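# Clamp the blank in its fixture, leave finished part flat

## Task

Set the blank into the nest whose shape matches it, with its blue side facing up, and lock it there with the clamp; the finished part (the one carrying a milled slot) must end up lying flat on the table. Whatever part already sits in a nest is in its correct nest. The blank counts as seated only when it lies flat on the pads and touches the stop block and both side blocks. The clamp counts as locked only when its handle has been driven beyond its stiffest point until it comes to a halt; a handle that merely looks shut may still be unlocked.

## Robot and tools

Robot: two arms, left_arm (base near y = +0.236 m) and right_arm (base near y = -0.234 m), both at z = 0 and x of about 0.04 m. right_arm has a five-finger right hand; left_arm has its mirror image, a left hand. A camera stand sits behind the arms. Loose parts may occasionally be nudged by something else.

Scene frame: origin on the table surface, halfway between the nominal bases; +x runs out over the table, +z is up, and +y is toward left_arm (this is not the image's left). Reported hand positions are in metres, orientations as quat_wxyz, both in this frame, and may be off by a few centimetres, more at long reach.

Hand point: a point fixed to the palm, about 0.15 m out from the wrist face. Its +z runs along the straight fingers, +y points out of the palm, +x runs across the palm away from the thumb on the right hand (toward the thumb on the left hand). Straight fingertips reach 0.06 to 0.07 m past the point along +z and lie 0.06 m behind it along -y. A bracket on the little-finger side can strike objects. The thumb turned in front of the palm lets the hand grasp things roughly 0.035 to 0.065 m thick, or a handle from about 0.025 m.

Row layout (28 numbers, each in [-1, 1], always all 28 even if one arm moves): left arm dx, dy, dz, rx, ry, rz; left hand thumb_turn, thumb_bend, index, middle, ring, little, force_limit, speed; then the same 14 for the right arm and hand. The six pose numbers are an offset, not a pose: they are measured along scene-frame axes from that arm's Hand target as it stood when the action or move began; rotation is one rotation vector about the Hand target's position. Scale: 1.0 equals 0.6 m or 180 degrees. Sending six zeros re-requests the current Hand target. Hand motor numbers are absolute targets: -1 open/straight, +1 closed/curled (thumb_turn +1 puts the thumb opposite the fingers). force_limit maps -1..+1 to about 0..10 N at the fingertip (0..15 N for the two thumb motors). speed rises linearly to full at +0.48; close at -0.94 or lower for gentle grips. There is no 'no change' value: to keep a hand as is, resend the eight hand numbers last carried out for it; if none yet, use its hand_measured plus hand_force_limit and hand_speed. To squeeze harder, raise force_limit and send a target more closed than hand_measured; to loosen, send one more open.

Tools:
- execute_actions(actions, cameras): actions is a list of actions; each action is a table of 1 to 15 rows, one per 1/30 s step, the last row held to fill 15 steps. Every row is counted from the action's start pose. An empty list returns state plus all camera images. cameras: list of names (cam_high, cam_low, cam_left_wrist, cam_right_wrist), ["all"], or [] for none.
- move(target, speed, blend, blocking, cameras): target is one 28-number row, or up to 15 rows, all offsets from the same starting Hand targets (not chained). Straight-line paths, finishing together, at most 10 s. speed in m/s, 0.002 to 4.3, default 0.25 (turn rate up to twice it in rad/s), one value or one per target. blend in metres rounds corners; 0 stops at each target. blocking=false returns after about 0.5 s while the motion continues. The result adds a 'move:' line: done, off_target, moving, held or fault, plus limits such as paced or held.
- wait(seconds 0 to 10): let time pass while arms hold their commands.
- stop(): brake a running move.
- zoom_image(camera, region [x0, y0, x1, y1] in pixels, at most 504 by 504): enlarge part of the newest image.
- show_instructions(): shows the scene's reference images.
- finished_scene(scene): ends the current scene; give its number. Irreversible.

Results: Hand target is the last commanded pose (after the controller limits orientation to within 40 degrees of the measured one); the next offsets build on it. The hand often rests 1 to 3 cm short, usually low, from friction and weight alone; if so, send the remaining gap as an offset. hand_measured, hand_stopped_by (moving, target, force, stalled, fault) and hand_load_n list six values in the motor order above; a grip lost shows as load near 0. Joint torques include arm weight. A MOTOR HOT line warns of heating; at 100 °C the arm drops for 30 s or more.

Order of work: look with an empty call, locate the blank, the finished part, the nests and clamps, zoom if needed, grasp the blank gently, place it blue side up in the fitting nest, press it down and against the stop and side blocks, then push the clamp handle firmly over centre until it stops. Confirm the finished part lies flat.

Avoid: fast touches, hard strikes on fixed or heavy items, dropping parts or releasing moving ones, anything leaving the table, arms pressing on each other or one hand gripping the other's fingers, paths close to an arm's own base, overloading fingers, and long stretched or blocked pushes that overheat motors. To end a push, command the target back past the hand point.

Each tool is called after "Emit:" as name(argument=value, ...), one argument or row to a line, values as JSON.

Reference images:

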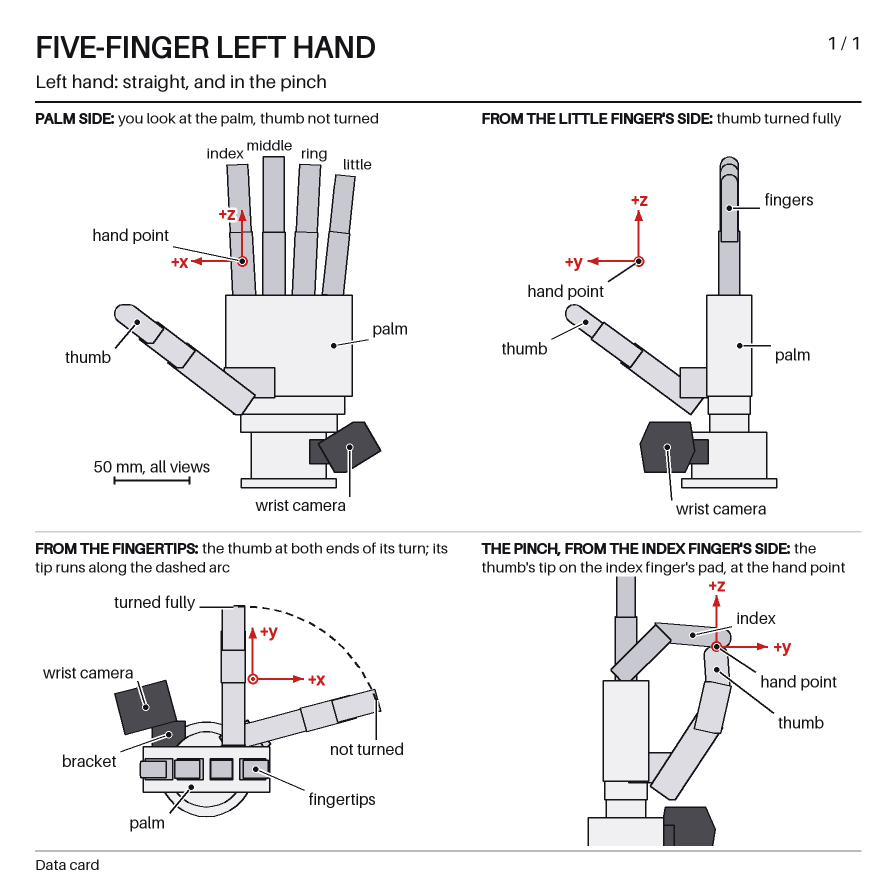

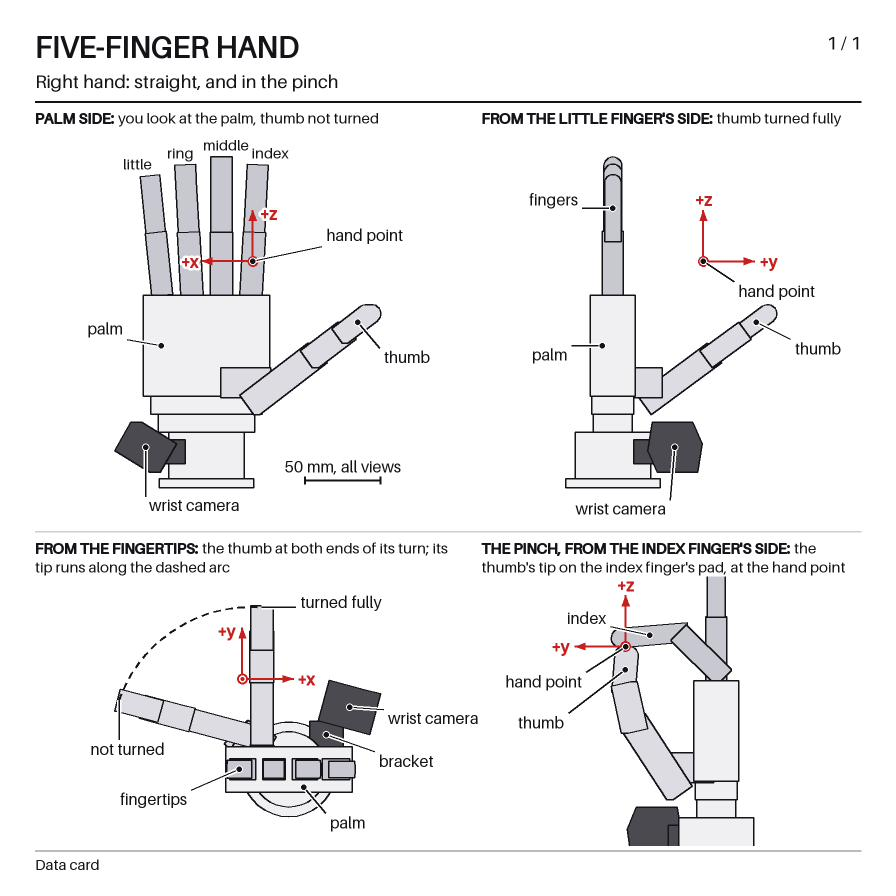

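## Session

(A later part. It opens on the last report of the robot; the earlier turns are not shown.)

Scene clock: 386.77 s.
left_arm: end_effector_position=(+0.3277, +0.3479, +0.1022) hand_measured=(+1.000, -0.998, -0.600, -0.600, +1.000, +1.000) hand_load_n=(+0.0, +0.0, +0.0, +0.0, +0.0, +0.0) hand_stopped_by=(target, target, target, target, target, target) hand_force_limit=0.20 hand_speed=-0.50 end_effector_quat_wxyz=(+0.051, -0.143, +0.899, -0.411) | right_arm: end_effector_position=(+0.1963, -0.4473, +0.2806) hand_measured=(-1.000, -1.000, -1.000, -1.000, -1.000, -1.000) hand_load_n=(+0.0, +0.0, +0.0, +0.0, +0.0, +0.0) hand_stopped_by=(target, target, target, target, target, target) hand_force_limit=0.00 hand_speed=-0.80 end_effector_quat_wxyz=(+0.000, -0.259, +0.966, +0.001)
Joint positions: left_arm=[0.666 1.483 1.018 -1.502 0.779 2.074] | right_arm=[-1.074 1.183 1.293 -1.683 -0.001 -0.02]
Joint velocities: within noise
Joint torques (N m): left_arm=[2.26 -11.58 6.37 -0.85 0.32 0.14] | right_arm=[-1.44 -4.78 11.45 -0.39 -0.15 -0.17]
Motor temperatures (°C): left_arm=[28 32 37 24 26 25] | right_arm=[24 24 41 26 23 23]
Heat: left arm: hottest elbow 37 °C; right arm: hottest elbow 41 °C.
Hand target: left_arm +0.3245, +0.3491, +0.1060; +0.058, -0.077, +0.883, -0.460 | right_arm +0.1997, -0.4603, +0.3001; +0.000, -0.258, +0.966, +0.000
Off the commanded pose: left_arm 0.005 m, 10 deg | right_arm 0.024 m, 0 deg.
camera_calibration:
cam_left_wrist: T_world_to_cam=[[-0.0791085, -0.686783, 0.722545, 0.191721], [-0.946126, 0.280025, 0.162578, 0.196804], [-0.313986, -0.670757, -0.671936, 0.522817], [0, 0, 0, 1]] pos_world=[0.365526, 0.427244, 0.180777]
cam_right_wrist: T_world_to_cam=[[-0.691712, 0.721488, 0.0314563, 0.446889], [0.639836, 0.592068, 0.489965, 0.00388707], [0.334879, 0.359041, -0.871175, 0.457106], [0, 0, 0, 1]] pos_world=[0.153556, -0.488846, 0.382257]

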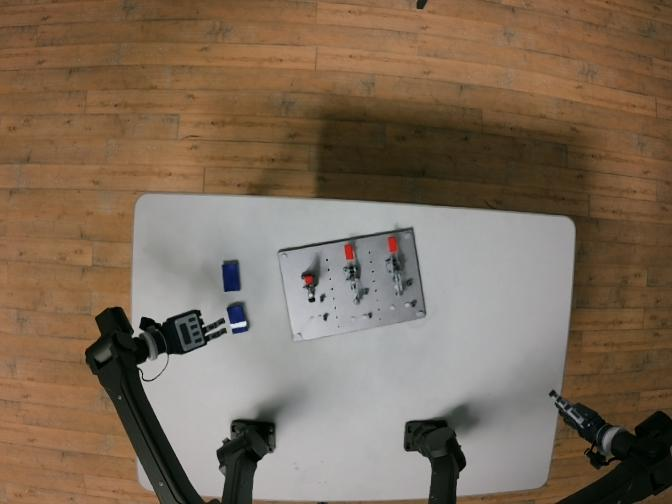

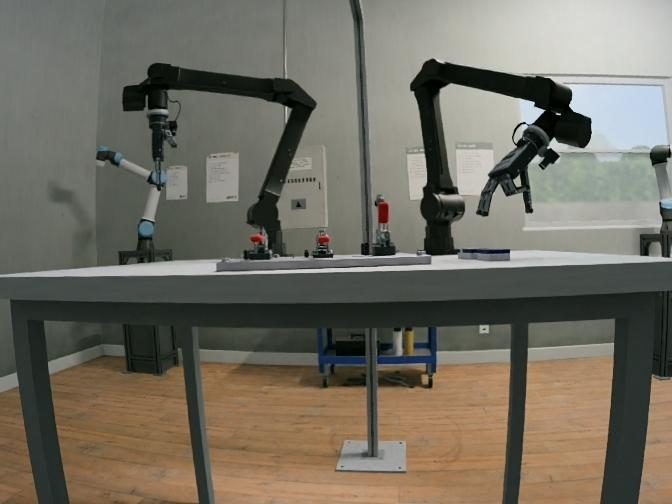

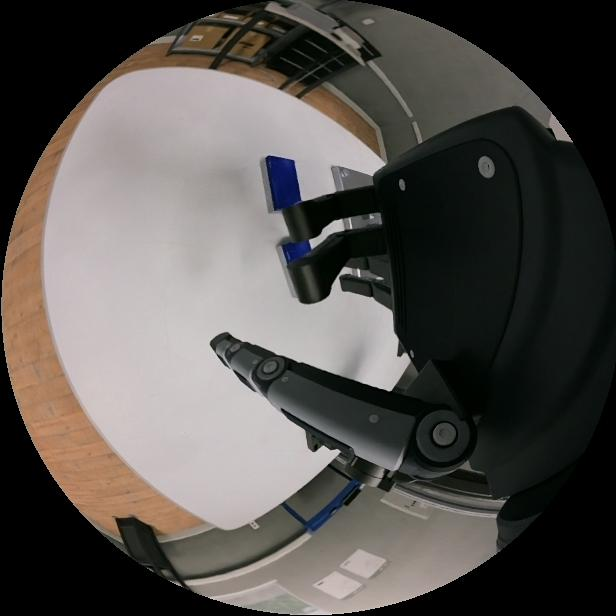

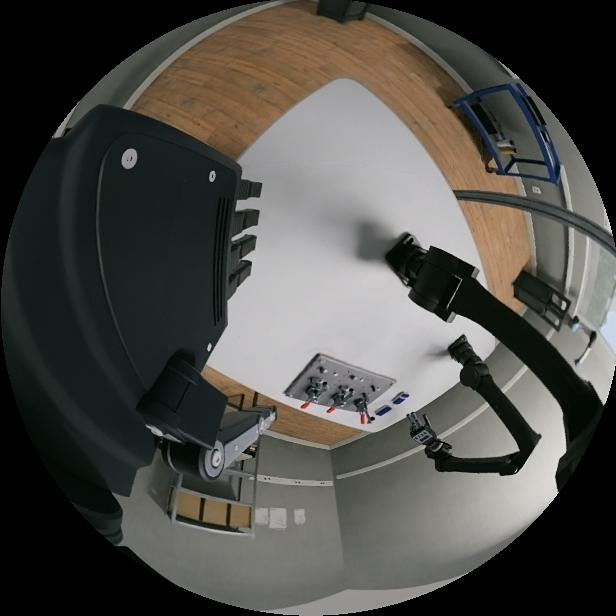

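Emit:
move(
  target=[0.2058,-0.1035,0.04,0,0,-0.026,1,-1,-0.6,-0.6,1,1,0.2,-0.5,0,0,0,0,0,0,-1,-1,-1,-1,-1,-1,0,-0.8],
  speed=0.25,
  cameras=["cam_high","cam_left_wrist"],
)

Scene clock: 390.93 s.
left_arm: end_effector_position=(+0.4329, +0.2825, +0.1217) hand_measured=(+1.000, -0.998, -0.600, -0.600, +1.000, +1.000) hand_load_n=(+0.0, +0.0, +0.0, +0.0, +0.0, +0.0) hand_stopped_by=(target, target, target, target, target, target) hand_force_limit=0.20 hand_speed=-0.50 end_effector_quat_wxyz=(+0.030, -0.046, +0.884, -0.464) | right_arm: end_effector_position=(+0.1963, -0.4473, +0.2806) hand_measured=(-1.000, -1.000, -1.000, -1.000, -1.000, -1.000) hand_load_n=(+0.0, +0.0, +0.0, +0.0, +0.0, +0.0) hand_stopped_by=(target, target, target, target, target, target) hand_force_limit=0.00 hand_speed=-0.80 end_effector_quat_wxyz=(+0.000, -0.259, +0.966, +0.001)
Joint positions: left_arm=[0.414 1.663 1.257 -1.551 0.912 2.059] | right_arm=[-1.074 1.183 1.293 -1.683 -0.001 -0.02]
Joint torques (N m): left_arm=[1.44 -12.45 10.15 -0.77 0.59 0.04] | right_arm=[-0.38 -4.6 10.99 -0.49 -0.1 -0.13]
Heat: left arm: hottest elbow 37 °C; right arm: hottest elbow 41 °C.
Hand target: left_arm +0.4481, +0.2870, +0.1301; +0.039, -0.041, +0.885, -0.462 | right_arm +0.1997, -0.4603, +0.3001; +0.000, -0.258, +0.966, +0.000
Off the commanded pose: left_arm 0.018 m, 1 deg | right_arm 0.024 m, 0 deg.
joint sent to its limit (right arm) — joint 4 (wrist pitch), lower limit. The joint targets still meet the commanded pose.
move: off_target (left_arm, right_arm)
camera_calibration:
cam_left_wrist: T_world_to_cam=[[-0.245381, -0.576705, 0.77923, 0.17507], [-0.880651, 0.468638, 0.0695182, 0.241258], [-0.405268, -0.669171, -0.62287, 0.558215], [0, 0, 0, 1]] pos_world=[0.48165, 0.361442, 0.194503]
Images, in order (width x height): cam_high 672x504, cam_left_wrist 616x616.

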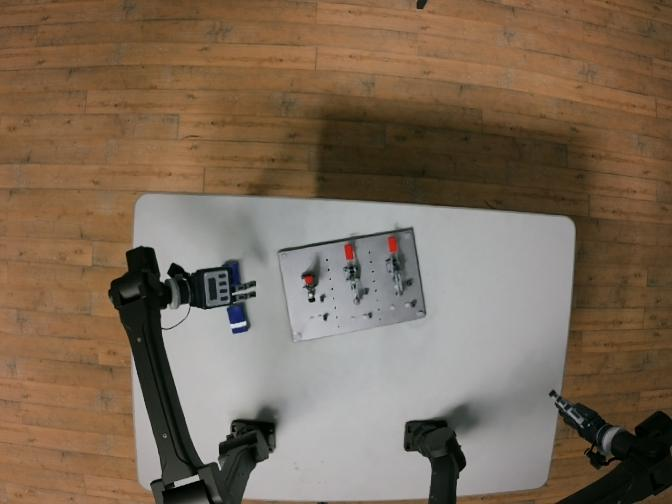

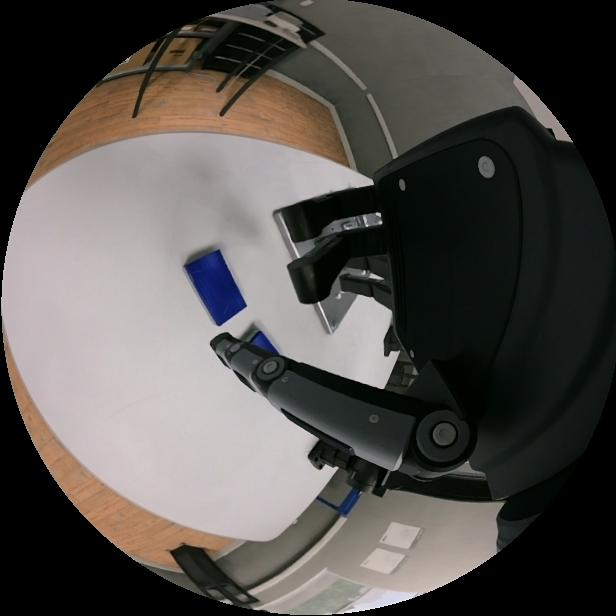

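Emit:
move(
  target=[
    [0.018,0.008,-0.12,0,0,0,-1,-1,-0.6,-0.6,1,1,0.2,-0.5,0,0,0,0,0,0,-1,-1,-1,-1,-1,-1,0,-0.8],
  ],
  speed=0.12,
  cameras=["cam_high","cam_left_wrist"],
)

Emit:
zoom_image(
  camera="cam_high",
  region=[160, 220, 320, 340],
)

Scene clock: 394.53 s.
left_arm: end_effector_position=(+0.4577, +0.2930, +0.0624) hand_measured=(-1.000, -0.998, -0.600, -0.600, +1.000, +1.000) hand_load_n=(+0.0, +0.0, +0.0, +0.0, +0.0, +0.0) hand_stopped_by=(target, target, target, target, target, target) hand_force_limit=0.20 hand_speed=-0.50 end_effector_quat_wxyz=(+0.041, -0.040, +0.886, -0.460) | right_arm: end_effector_position=(+0.1963, -0.4473, +0.2806) hand_measured=(-1.000, -1.000, -1.000, -1.000, -1.000, -1.000) hand_load_n=(+0.0, -0.5, +0.0, +0.0, +0.0, +0.0) hand_stopped_by=(target, target, target, target, target, target) hand_force_limit=0.00 hand_speed=-0.80 end_effector_quat_wxyz=(+0.000, -0.259, +0.966, +0.001)
Joint positions: left_arm=[0.414 1.781 1.249 -1.401 0.912 2.059] | right_arm=[-1.074 1.183 1.293 -1.683 -0.001 -0.02]
Joint torques (N m): left_arm=[1.44 -14.15 6.34 -0.16 0.57 0.04] | right_arm=[-0.97 -5.19 11.12 -0.21 -0.08 -0.13]
Heat: left arm: hottest elbow 37 °C; right arm: hottest elbow 41 °C.
Hand target: left_arm +0.4589, +0.2919, +0.0581; +0.039, -0.041, +0.885, -0.462 | right_arm +0.1997, -0.4603, +0.3001; +0.000, -0.258, +0.966, +0.000
Off the commanded pose: left_arm 0.005 m, 0 deg | right_arm 0.024 m, 0 deg.
joint sent to its limit (right arm) — joint 4 (wrist pitch), lower limit. The joint targets still meet the commanded pose.
move: off_target (right_arm)
camera_calibration:
cam_left_wrist: T_world_to_cam=[[-0.263605, -0.584416, 0.767444, 0.244788], [-0.882081, 0.468056, 0.0534481, 0.264125], [-0.390443, -0.662858, -0.638885, 0.530731], [0, 0, 0, 1]] pos_world=[0.504726, 0.371232, 0.137098]
Images, in order (width x height): cam_high 672x504, cam_left_wrist 616x616.

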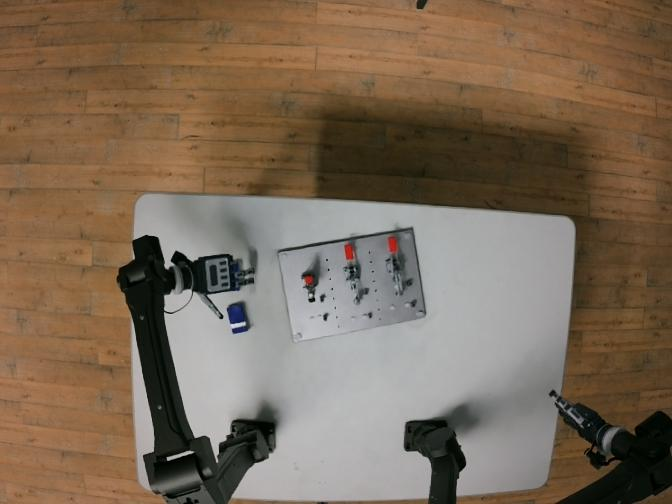

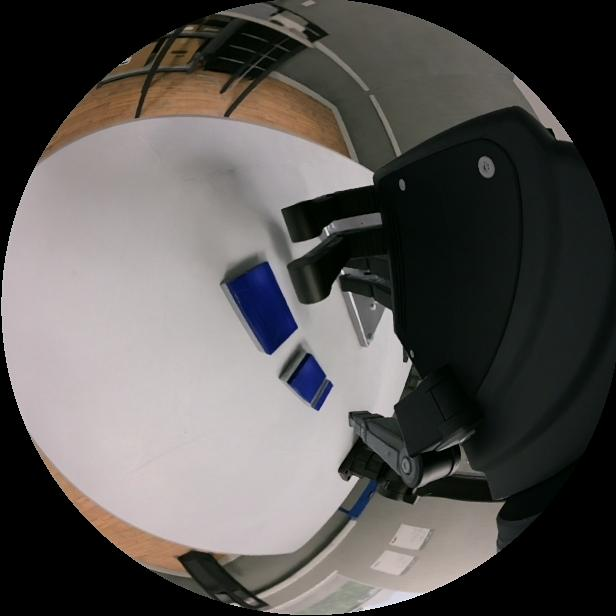

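Scaled by 3.150 from the camera's 672x504 image, which has a finer 960x720 frame.

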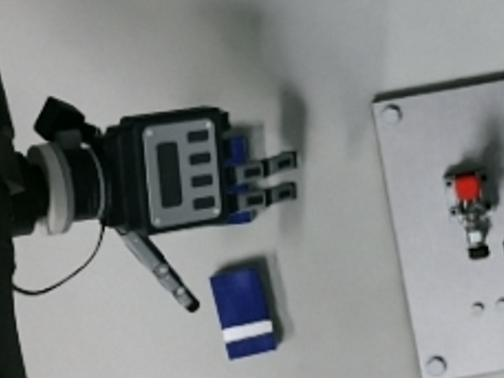

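Emit:
move(
  target=[
    [0,0,0.06,0,0,0,-1,-1,-0.6,-0.6,1,1,0.2,-0.5,0,0,0,0,0,0,-1,-1,-1,-1,-1,-1,0,-0.8],
    [0,0,0.06,0,0,0,1,-1,-0.6,-0.6,1,1,0.2,0,0,0,0,0,0,0,-1,-1,-1,-1,-1,-1,0,-0.8],
    [-0.015,-0.008,-0.02,0,0,0,1,-1,-0.6,-0.6,1,1,0.2,0,0,0,0,0,0,0,-1,-1,-1,-1,-1,-1,0,-0.8],
  ],
  speed=0.12,
  cameras=["cam_high","cam_left_wrist"],
)

Emit:
zoom_image(
  camera="cam_high",
  region=[160, 220, 320, 340],
)

Scene clock: 399.33 s.
left_arm: end_effector_position=(+0.4495, +0.2894, +0.0513) hand_measured=(+1.000, -0.998, -0.600, -0.600, +1.000, +1.000) hand_load_n=(+0.0, +0.0, +0.0, +0.0, +0.0, +0.0) hand_stopped_by=(target, target, target, target, target, target) hand_force_limit=0.20 hand_speed=0.00 end_effector_quat_wxyz=(+0.043, -0.039, +0.886, -0.460) | right_arm: end_effector_position=(+0.1963, -0.4473, +0.2806) hand_measured=(-1.000, -1.000, -1.000, -1.000, -1.000, -1.000) hand_load_n=(+0.0, +0.0, +0.5, +0.0, +0.0, +0.0) hand_stopped_by=(target, target, target, target, target, target) hand_force_limit=0.00 hand_speed=-0.80 end_effector_quat_wxyz=(+0.000, -0.259, +0.966, +0.001)
Joint positions: left_arm=[0.414 1.773 1.204 -1.359 0.913 2.059] | right_arm=[-1.074 1.183 1.293 -1.683 -0.001 -0.02]
Joint torques (N m): left_arm=[1.2 -13.68 6.09 -0.08 0.58 0.03] | right_arm=[-1.08 -5.13 11.19 -0.16 -0.11 -0.19]
Heat: left arm: hottest elbow 37 °C; right arm: hottest elbow 41 °C.
Hand target: left_arm +0.4498, +0.2870, +0.0461; +0.039, -0.041, +0.885, -0.462 | right_arm +0.1997, -0.4603, +0.3001; +0.000, -0.258, +0.966, +0.000
Off the commanded pose: left_arm 0.006 m, 1 deg | right_arm 0.024 m, 0 deg.
joint sent to its limit (right arm) — joint 4 (wrist pitch), lower limit. The joint targets still meet the commanded pose.
move: off_target (right_arm); target 2's new numbers were sent with left_arm's hand 0.024 m and 3 deg from that target
camera_calibration:
cam_left_wrist: T_world_to_cam=[[-0.267135, -0.585497, 0.765397, 0.250967], [-0.882478, 0.467711, 0.0497819, 0.259589], [-0.387132, -0.662148, -0.64163, 0.516355], [0, 0, 0, 1]] pos_world=[0.496021, 0.367431, 0.126296]
Images, in order (width x height): cam_high 672x504, cam_left_wrist 616x616.

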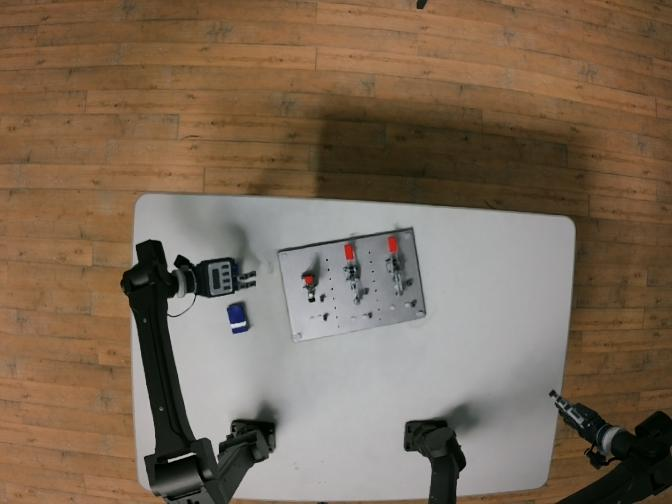

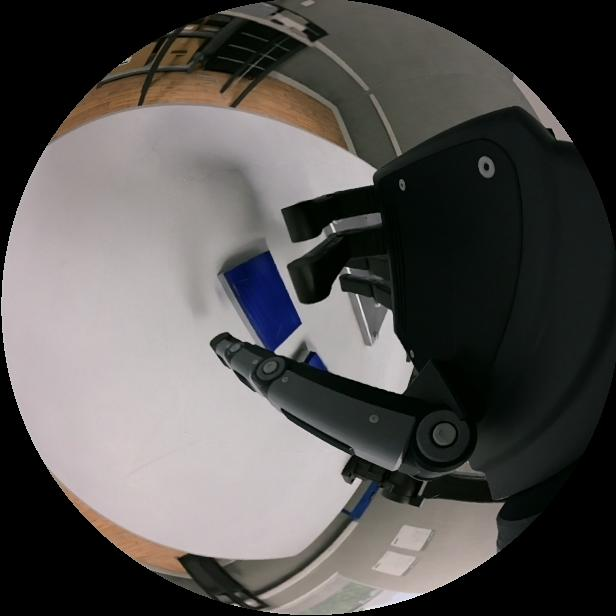

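Scaled by 3.150 from the camera's 672x504 image, which has a finer 960x720 frame.

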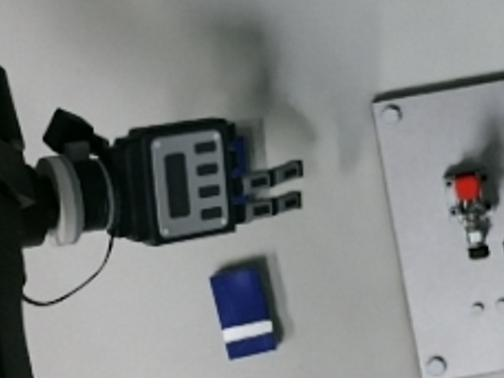

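Emit:
move(
  target=[
    [-0.001,-0.002,-0.04,0,0,0,1,-1,-0.6,-0.6,1,1,0.2,0,0,0,0,0,0,0,-1,-1,-1,-1,-1,-1,0,-0.8],
    [-0.001,-0.002,-0.061,0,0,0,1,-1,-0.6,-0.6,1,1,0.2,0,0,0,0,0,0,0,-1,-1,-1,-1,-1,-1,0,-0.8],
  ],
  speed=0.05,
  cameras=["cam_high","cam_left_wrist","cam_low"],
)

Emit:
zoom_image(
  camera="cam_low",
  region=[420, 160, 560, 280],
)

Scene clock: 402.27 s.
left_arm: end_effector_position=(+0.4495, +0.2890, +0.0158) hand_measured=(+1.000, -0.998, -0.600, -0.600, +1.000, +1.000) hand_load_n=(-0.5, +0.0, +0.0, +0.0, +0.0, +0.0) hand_stopped_by=(target, target, target, target, target, target) hand_force_limit=0.20 hand_speed=0.00 end_effector_quat_wxyz=(+0.044, -0.040, +0.886, -0.460) | right_arm: end_effector_position=(+0.1963, -0.4473, +0.2806) hand_measured=(-1.000, -1.000, -1.000, -1.000, -1.000, -1.000) hand_load_n=(+0.0, +0.0, +0.0, +0.0, +0.0, +0.0) hand_stopped_by=(target, target, target, target, target, target) hand_force_limit=0.00 hand_speed=-0.80 end_effector_quat_wxyz=(+0.000, -0.259, +0.966, +0.001)
Joint positions: left_arm=[0.414 1.825 1.169 -1.269 0.915 2.059] | right_arm=[-1.074 1.183 1.293 -1.683 -0.001 -0.02]
Joint torques (N m): left_arm=[1.08 -13.86 5.67 -0.01 0.5 0.01] | right_arm=[-1.14 -4.54 11.12 -0.14 -0.14 -0.15]
Heat: left arm: hottest elbow 37 °C; right arm: hottest elbow 41 °C.
Hand target: left_arm +0.4492, +0.2858, +0.0094; +0.039, -0.041, +0.885, -0.462 | right_arm +0.1997, -0.4603, +0.3001; +0.000, -0.258, +0.966, +0.000
Off the commanded pose: left_arm 0.007 m, 1 deg | right_arm 0.024 m, 0 deg.
joint sent to its limit (right arm) — joint 4 (wrist pitch), lower limit. The joint targets still meet the commanded pose.
move: off_target (right_arm)
camera_calibration:
cam_left_wrist: T_world_to_cam=[[-0.268192, -0.58496, 0.765437, 0.278216], [-0.883147, 0.466713, 0.0472352, 0.262195], [-0.38487, -0.663325, -0.641774, 0.492753], [0, 0, 0, 1]] pos_world=[0.495819, 0.367231, 0.0908945]
Images, in order (width x height): cam_high 672x504, cam_low 672x504, cam_left_wrist 616x616.

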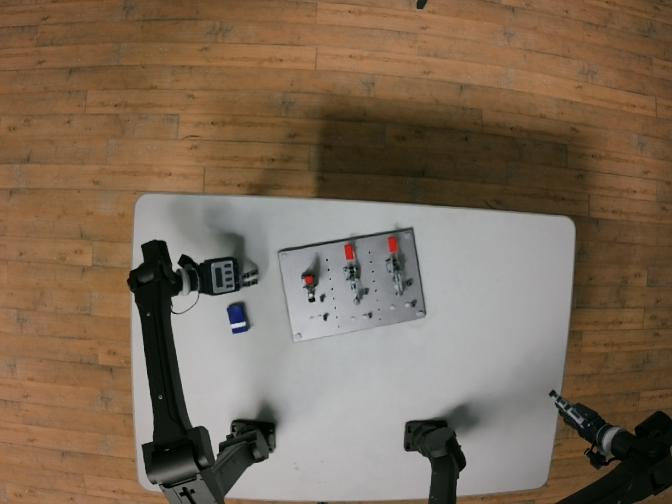

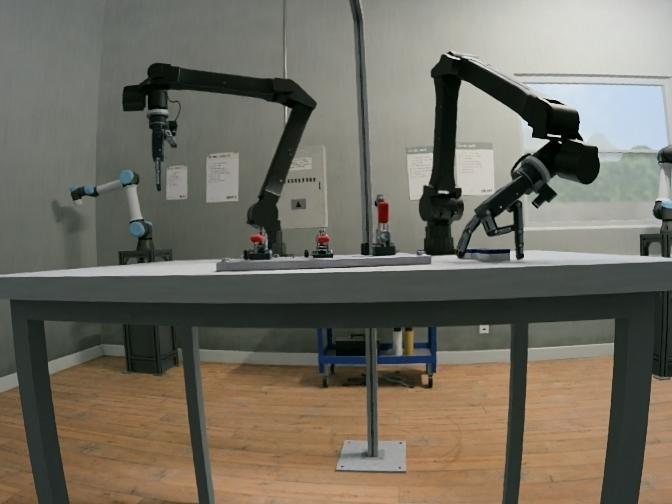

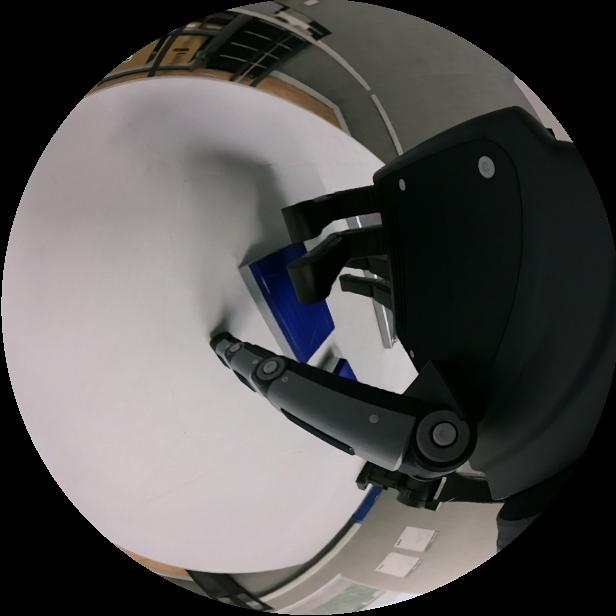

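Scaled by 3.600 from the camera's 672x504 image, which has a finer 960x720 frame.

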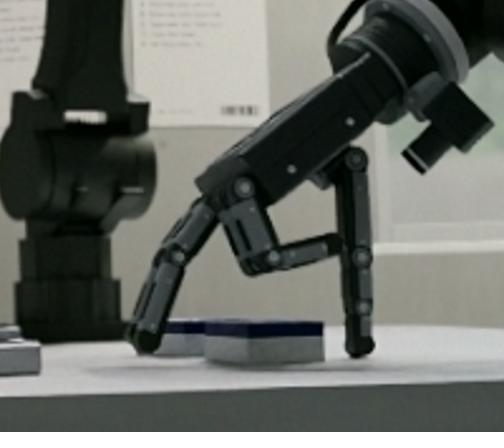

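Emit:
execute_actions(
  actions=[
    [[0,0,0,0,0,0,1,-0.2,-0.05,-0.05,1,1,0.4,-0.85,0,0,0,0,0,0,-1,-1,-1,-1,-1,-1,0,-0.8]],
    [[0,0,0,0,0,0,1,-0.2,-0.05,-0.05,1,1,0.4,-0.85,0,0,0,0,0,0,-1,-1,-1,-1,-1,-1,0,-0.8]],
  ],
)

Emit:
wait(
  seconds=2,
  cameras=["cam_high","cam_left_wrist","cam_low"],
)

Emit:
zoom_image(
  camera="cam_low",
  region=[420, 160, 560, 280],
)

Scene clock: 406.10 s.
left_arm: end_effector_position=(+0.4511, +0.2854, +0.0166) hand_measured=(+1.000, -0.584, -0.050, -0.052, +1.000, +1.000) hand_load_n=(+0.5, +10.0, +1.0, +6.5, +0.0, +0.0) hand_stopped_by=(target, force, target, target, target, target) hand_force_limit=0.40 hand_speed=-0.85 end_effector_quat_wxyz=(+0.045, -0.038, +0.884, -0.464) | right_arm: end_effector_position=(+0.1963, -0.4473, +0.2806) hand_measured=(-1.000, -1.000, -1.000, -1.000, -1.000, -1.000) hand_load_n=(+0.0, -0.5, +0.0, +0.0, +0.0, +0.0) hand_stopped_by=(target, target, target, target, target, target) hand_force_limit=0.00 hand_speed=-0.80 end_effector_quat_wxyz=(+0.000, -0.259, +0.966, +0.001)
Joint positions: left_arm=[0.408 1.825 1.169 -1.266 0.924 2.056] | right_arm=[-1.074 1.183 1.293 -1.683 -0.001 -0.02]
Joint torques (N m): left_arm=[1.67 -13.86 5.7 -0.09 0.15 0.03] | right_arm=[-1.14 -4.25 11.22 -0.35 -0.08 -0.11]
Heat: left arm: hottest elbow 37 °C; right arm: hottest elbow 41 °C.
Hand target: left_arm +0.4493, +0.2859, +0.0094; +0.039, -0.041, +0.885, -0.462 | right_arm +0.1997, -0.4603, +0.3001; +0.000, -0.258, +0.966, +0.000
Off the commanded pose: left_arm 0.007 m, 1 deg | right_arm 0.024 m, 0 deg.
joint sent to its limit (right arm) — joint 4 (wrist pitch), lower limit. The joint targets still meet the commanded pose.

Scene clock: 408.10 s.
left_arm: end_effector_position=(+0.4511, +0.2854, +0.0166) hand_measured=(+1.000, -0.584, -0.050, -0.052, +1.000, +1.000) hand_load_n=(+0.5, +9.5, +1.0, +6.5, +0.0, +0.0) hand_stopped_by=(target, force, target, target, target, target) hand_force_limit=0.40 hand_speed=-0.85 end_effector_quat_wxyz=(+0.045, -0.038, +0.884, -0.464) | right_arm: end_effector_position=(+0.1963, -0.4473, +0.2806) hand_measured=(-1.000, -1.000, -1.000, -1.000, -1.000, -1.000) hand_load_n=(+0.0, +0.0, +0.0, +0.0, +0.0, +0.0) hand_stopped_by=(target, target, target, target, target, target) hand_force_limit=0.00 hand_speed=-0.80 end_effector_quat_wxyz=(+0.000, -0.259, +0.966, +0.001)
Joint positions: left_arm=[0.408 1.825 1.169 -1.266 0.924 2.056] | right_arm=[-1.074 1.183 1.293 -1.683 -0.001 -0.02]
Joint torques (N m): left_arm=[1.67 -13.8 5.71 -0.12 0.15 0.03] | right_arm=[-1.55 -3.43 11.19 -0.31 -0.13 -0.11]
Heat: left arm: hottest elbow 36 °C; right arm: hottest elbow 42 °C.
Hand target: left_arm +0.4493, +0.2859, +0.0094; +0.039, -0.041, +0.885, -0.462 | right_arm +0.1997, -0.4603, +0.3001; +0.000, -0.258, +0.966, +0.000
Off the commanded pose: left_arm 0.007 m, 1 deg | right_arm 0.024 m, 0 deg.
wait: 2.00 s; at rest by 0.17 s
camera_calibration:
cam_left_wrist: T_world_to_cam=[[-0.272088, -0.57924, 0.768407, 0.276032], [-0.882502, 0.468543, 0.0407077, 0.264598], [-0.383611, -0.667045, -0.638665, 0.491909], [0, 0, 0, 1]] pos_world=[0.497316, 0.364039, 0.091289]
Images, in order (width x height): cam_high 672x504, cam_low 672x504, cam_left_wrist 616x616.

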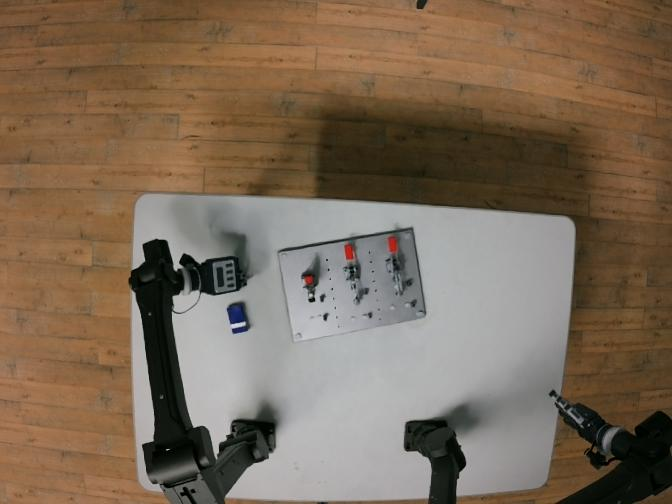

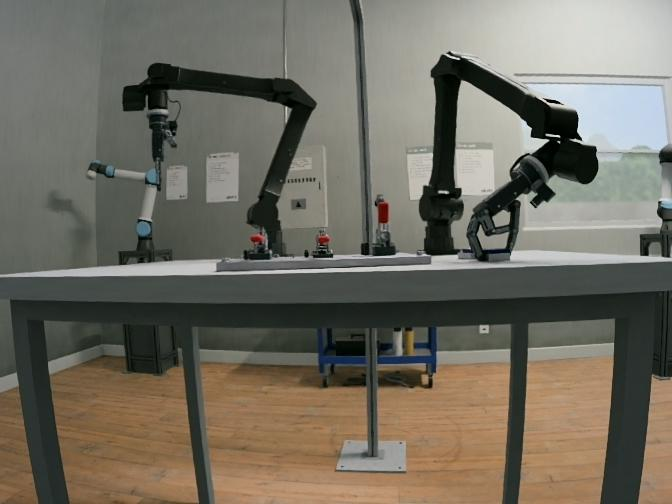

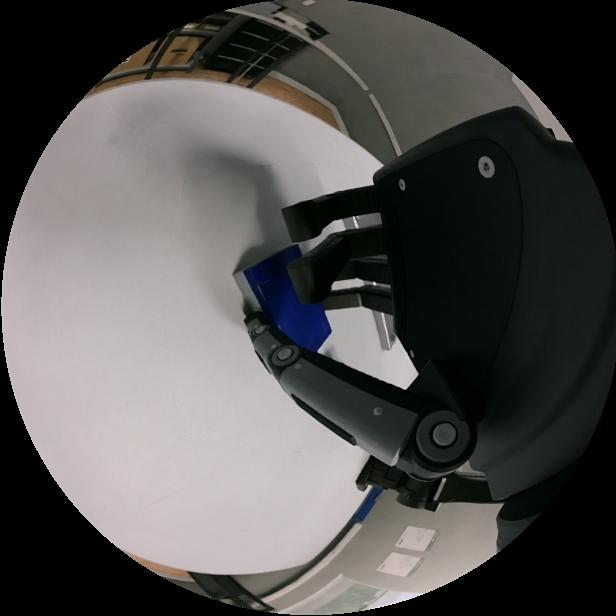

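Scaled by 3.600 from the camera's 672x504 image, which has a finer 960x720 frame.

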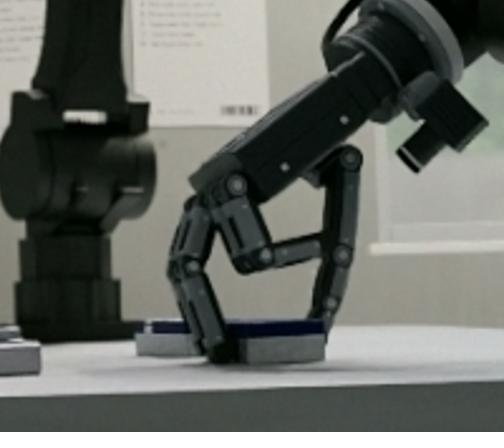

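Emit:
execute_actions(
  actions=[
    [[0,0,0,0,0,0,1,-0.2,0.1,0.0,1,1,0.3,-0.85,0,0,0,0,0,0,-1,-1,-1,-1,-1,-1,0,-0.8]],
    [[0,0,0,0,0,0,1,-0.2,0.1,0.0,1,1,0.3,-0.85,0,0,0,0,0,0,-1,-1,-1,-1,-1,-1,0,-0.8]],
  ],
)

Scene clock: 409.97 s.
left_arm: end_effector_position=(+0.4511, +0.2854, +0.0165) hand_measured=(+1.000, -0.584, -0.028, -0.050, +1.000, +1.000) hand_load_n=(-2.0, +13.5, +7.5, +3.5, +0.0, +0.0) hand_stopped_by=(target, force, force, force, target, target) hand_force_limit=0.30 hand_speed=-0.85 end_effector_quat_wxyz=(+0.045, -0.038, +0.884, -0.463) | right_arm: end_effector_position=(+0.1963, -0.4473, +0.2806) hand_measured=(-1.000, -1.000, -1.000, -1.000, -1.000, -1.000) hand_load_n=(+0.0, +0.0, +0.0, +0.0, +0.0, +0.0) hand_stopped_by=(target, target, target, target, target, target) hand_force_limit=0.00 hand_speed=-0.80 end_effector_quat_wxyz=(+0.000, -0.259, +0.966, +0.001)
Joint positions: left_arm=[0.408 1.825 1.169 -1.266 0.923 2.056] | right_arm=[-1.074 1.183 1.293 -1.683 -0.001 -0.02]
Joint torques (N m): left_arm=[1.67 -13.86 5.71 -0.1 0.15 0.03] | right_arm=[-0.85 -5.13 11.44 -0.51 -0.14 -0.08]
Heat: left arm: hottest elbow 36 °C; right arm: hottest elbow 42 °C.
Hand target: left_arm +0.4493, +0.2859, +0.0094; +0.039, -0.041, +0.885, -0.462 | right_arm +0.1997, -0.4603, +0.3001; +0.000, -0.258, +0.966, +0.000
Off the commanded pose: left_arm 0.007 m, 1 deg | right_arm 0.024 m, 0 deg.
joint sent to its limit (right arm) — joint 4 (wrist pitch), lower limit. The joint targets still meet the commanded pose.

Emit:
move(
  target=[
    [0,0,0.2,0,0,0,1,-0.2,0.1,0.0,1,1,0.3,-0.85,0,0,0,0,0,0,-1,-1,-1,-1,-1,-1,0,-0.8],
  ],
  speed=0.12,
  cameras=["cam_high","cam_left_wrist","cam_low"],
)

Emit:
zoom_image(
  camera="cam_low",
  region=[420, 120, 560, 260],
)

Emit:
zoom_image(
  camera="cam_high",
  region=[160, 220, 320, 340],
)

Scene clock: 412.60 s.
left_arm: end_effector_position=(+0.4326, +0.2795, +0.1078) hand_measured=(+1.000, -0.584, -0.028, -0.050, +1.000, +1.000) hand_load_n=(-2.0, +13.0, +7.5, +4.0, +0.0, +0.0) hand_stopped_by=(target, force, force, force, target, target) hand_force_limit=0.30 hand_speed=-0.85 end_effector_quat_wxyz=(+0.016, -0.052, +0.881, -0.470) | right_arm: end_effector_position=(+0.1963, -0.4473, +0.2806) hand_measured=(-1.000, -1.000, -1.000, -1.000, -1.000, -1.000) hand_load_n=(+0.0, +0.0, +0.0, +0.0, +0.0, +0.0) hand_stopped_by=(target, target, target, target, target, target) hand_force_limit=0.00 hand_speed=-0.80 end_effector_quat_wxyz=(+0.000, -0.259, +0.966, +0.001)
Joint positions: left_arm=[0.408 1.697 1.252 -1.543 0.913 2.056] | right_arm=[-1.074 1.183 1.293 -1.683 -0.001 -0.02]
Joint torques (N m): left_arm=[1.61 -15.79 10.28 -0.98 0.56 0.02] | right_arm=[-1.14 -4.84 11.28 -0.38 -0.11 -0.12]
Heat: left arm: hottest elbow 36 °C; right arm: hottest elbow 42 °C.
Hand target: left_arm +0.4492, +0.2859, +0.1294; +0.039, -0.041, +0.885, -0.462 | right_arm +0.1997, -0.4603, +0.3001; +0.000, -0.258, +0.966, +0.000
Off the commanded pose: left_arm 0.028 m, 3 deg | right_arm 0.024 m, 0 deg.
joint sent to its limit (right arm) — joint 4 (wrist pitch), lower limit. The joint targets still meet the commanded pose.
move: off_target (left_arm, right_arm)
camera_calibration:
cam_left_wrist: T_world_to_cam=[[-0.223898, -0.565309, 0.793912, 0.170086], [-0.876439, 0.473087, 0.0896912, 0.23808], [-0.426292, -0.675733, -0.601382, 0.556046], [0, 0, 0, 1]] pos_world=[0.483782, 0.359257, 0.178009]
Images, in order (width x height): cam_high 672x504, cam_low 672x504, cam_left_wrist 616x616.

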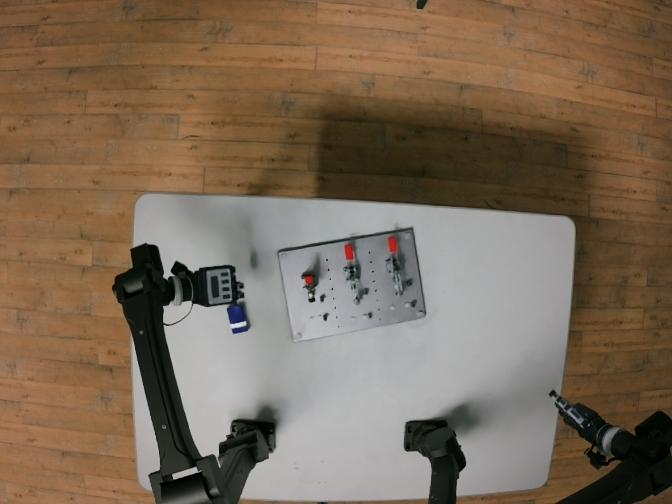

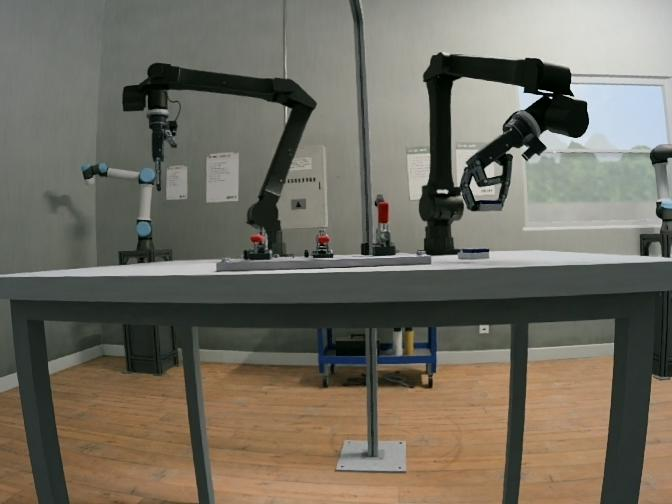

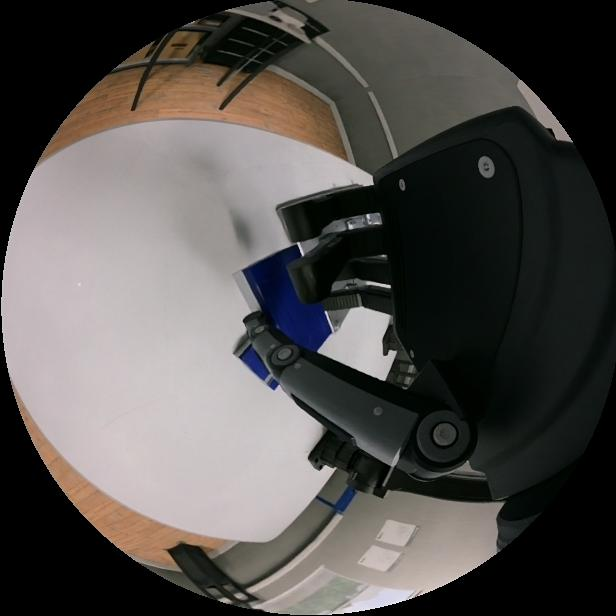

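Scaled by 3.600 from the camera's 672x504 image, which has a finer 960x720 frame.

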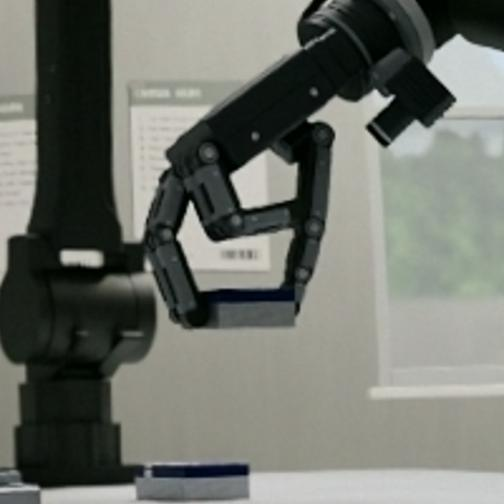

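Scaled by 3.150 from the camera's 672x504 image, which has a finer 960x720 frame.

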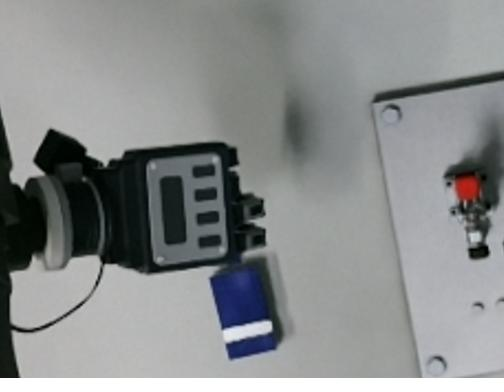

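Emit:
move(
  target=[
    [-0.09,-0.17,0.13,0,0,0.013,1,-0.2,0.1,0.0,1,1,0.3,-0.85,0,0,0,0,0,0,-1,-1,-1,-1,-1,-1,0,-0.8],
    [-0.174,-0.335,0.1,0,0,0.026,1,-0.2,0.1,0.0,1,1,0.3,-0.85,0,0,0,0,0,0,-1,-1,-1,-1,-1,-1,0,-0.8],
  ],
  speed=0.15,
  blend=[0.03,0],
  cameras=["cam_high","cam_left_wrist","cam_low"],
)

Emit:
zoom_image(
  camera="cam_low",
  region=[340, 120, 480, 270],
)

Emit:
zoom_image(
  camera="cam_high",
  region=[230, 240, 370, 350],
)

Scene clock: 417.00 s.
left_arm: end_effector_position=(+0.3433, +0.0883, +0.1808) hand_measured=(+1.000, -0.584, -0.028, -0.050, +1.000, +1.000) hand_load_n=(-2.5, +13.5, +7.5, +4.0, +0.0, +0.5) hand_stopped_by=(target, force, force, force, target, target) hand_force_limit=0.30 hand_speed=-0.85 end_effector_quat_wxyz=(+0.046, -0.085, +0.885, -0.456) | right_arm: end_effector_position=(+0.1963, -0.4473, +0.2806) hand_measured=(-1.000, -1.000, -1.000, -1.000, -1.000, -1.000) hand_load_n=(+0.0, -0.5, +0.0, +0.0, +0.0, +0.0) hand_stopped_by=(target, target, target, target, target, target) hand_force_limit=0.00 hand_speed=-0.80 end_effector_quat_wxyz=(+0.000, -0.259, +0.966, +0.001)
Joint positions: left_arm=[-0.054 1.118 0.884 -0.988 0.906 1.143] | right_arm=[-1.074 1.183 1.293 -1.683 -0.001 -0.02]
Joint torques (N m): left_arm=[0.91 -8.23 8.38 1.16 0.54 -0.05] | right_arm=[-1.44 -4.54 11.06 -0.34 -0.15 -0.12]
Heat: left arm: hottest elbow 36 °C; right arm: hottest elbow 42 °C.
Hand target: left_arm +0.3448, +0.0849, +0.1894; +0.058, -0.077, +0.883, -0.460 | right_arm +0.1997, -0.4603, +0.3001; +0.000, -0.258, +0.966, +0.000
Off the commanded pose: left_arm 0.009 m, 2 deg | right_arm 0.024 m, 0 deg.
joint sent to its limit (right arm) — joint 4 (wrist pitch), lower limit. The joint targets still meet the commanded pose.
move: off_target (right_arm)
camera_calibration:
cam_left_wrist: T_world_to_cam=[[-0.188973, -0.605809, 0.772842, -0.0206597], [-0.915615, 0.393124, 0.0842752, 0.265315], [-0.354877, -0.691701, -0.628977, 0.414495], [0, 0, 0, 1]] pos_world=[0.386117, 0.169889, 0.254315]
Images, in order (width x height): cam_high 672x504, cam_low 672x504, cam_left_wrist 616x616.

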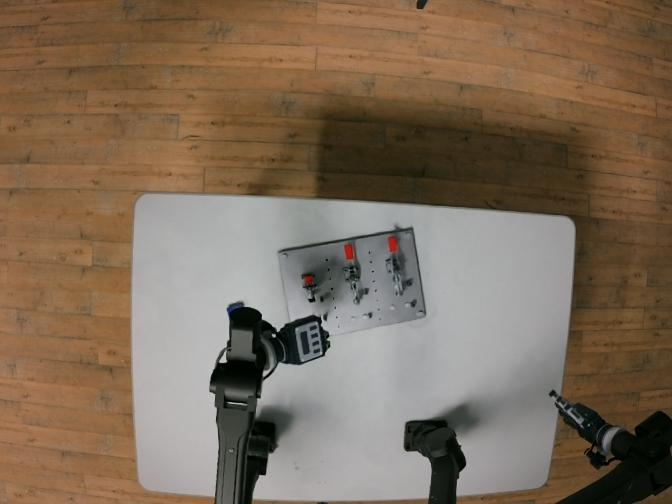

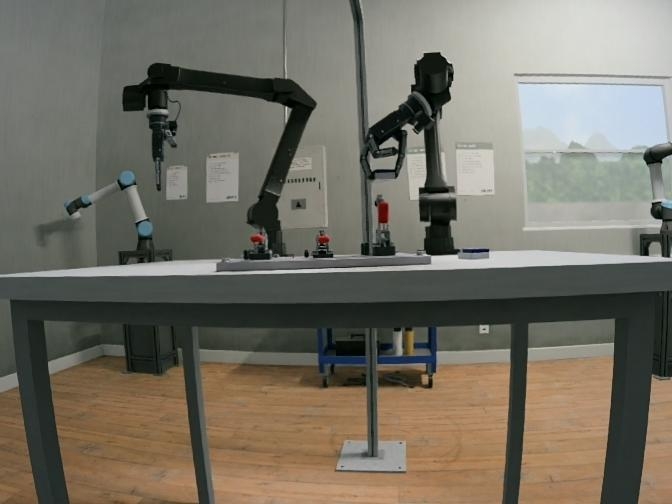

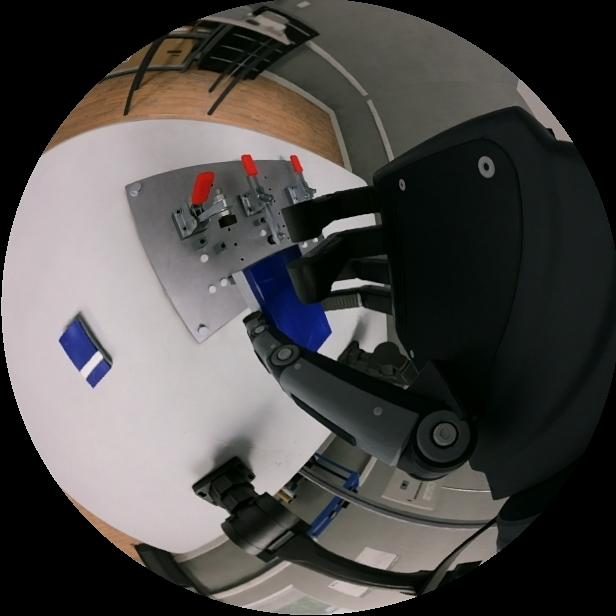

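Scaled by 3.360 from the camera's 672x504 image, which has a finer 960x720 frame.

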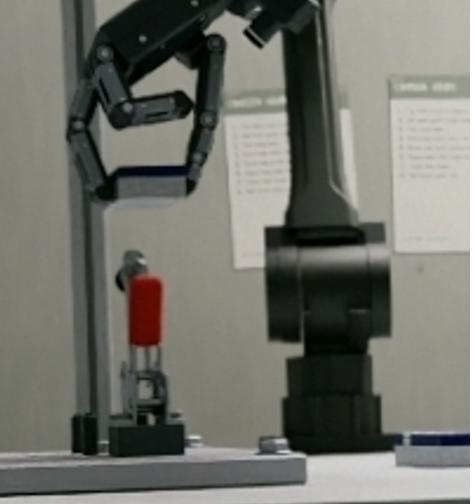

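Scaled by 3.600 from the camera's 672x504 image, which has a finer 960x720 frame.

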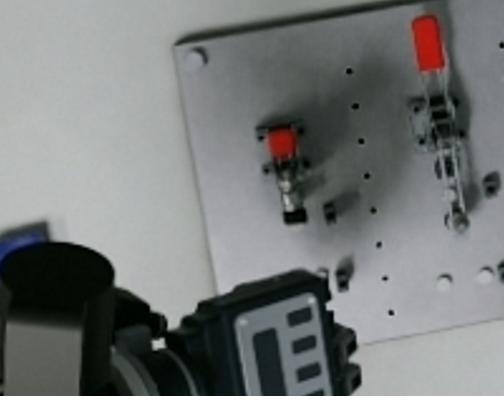

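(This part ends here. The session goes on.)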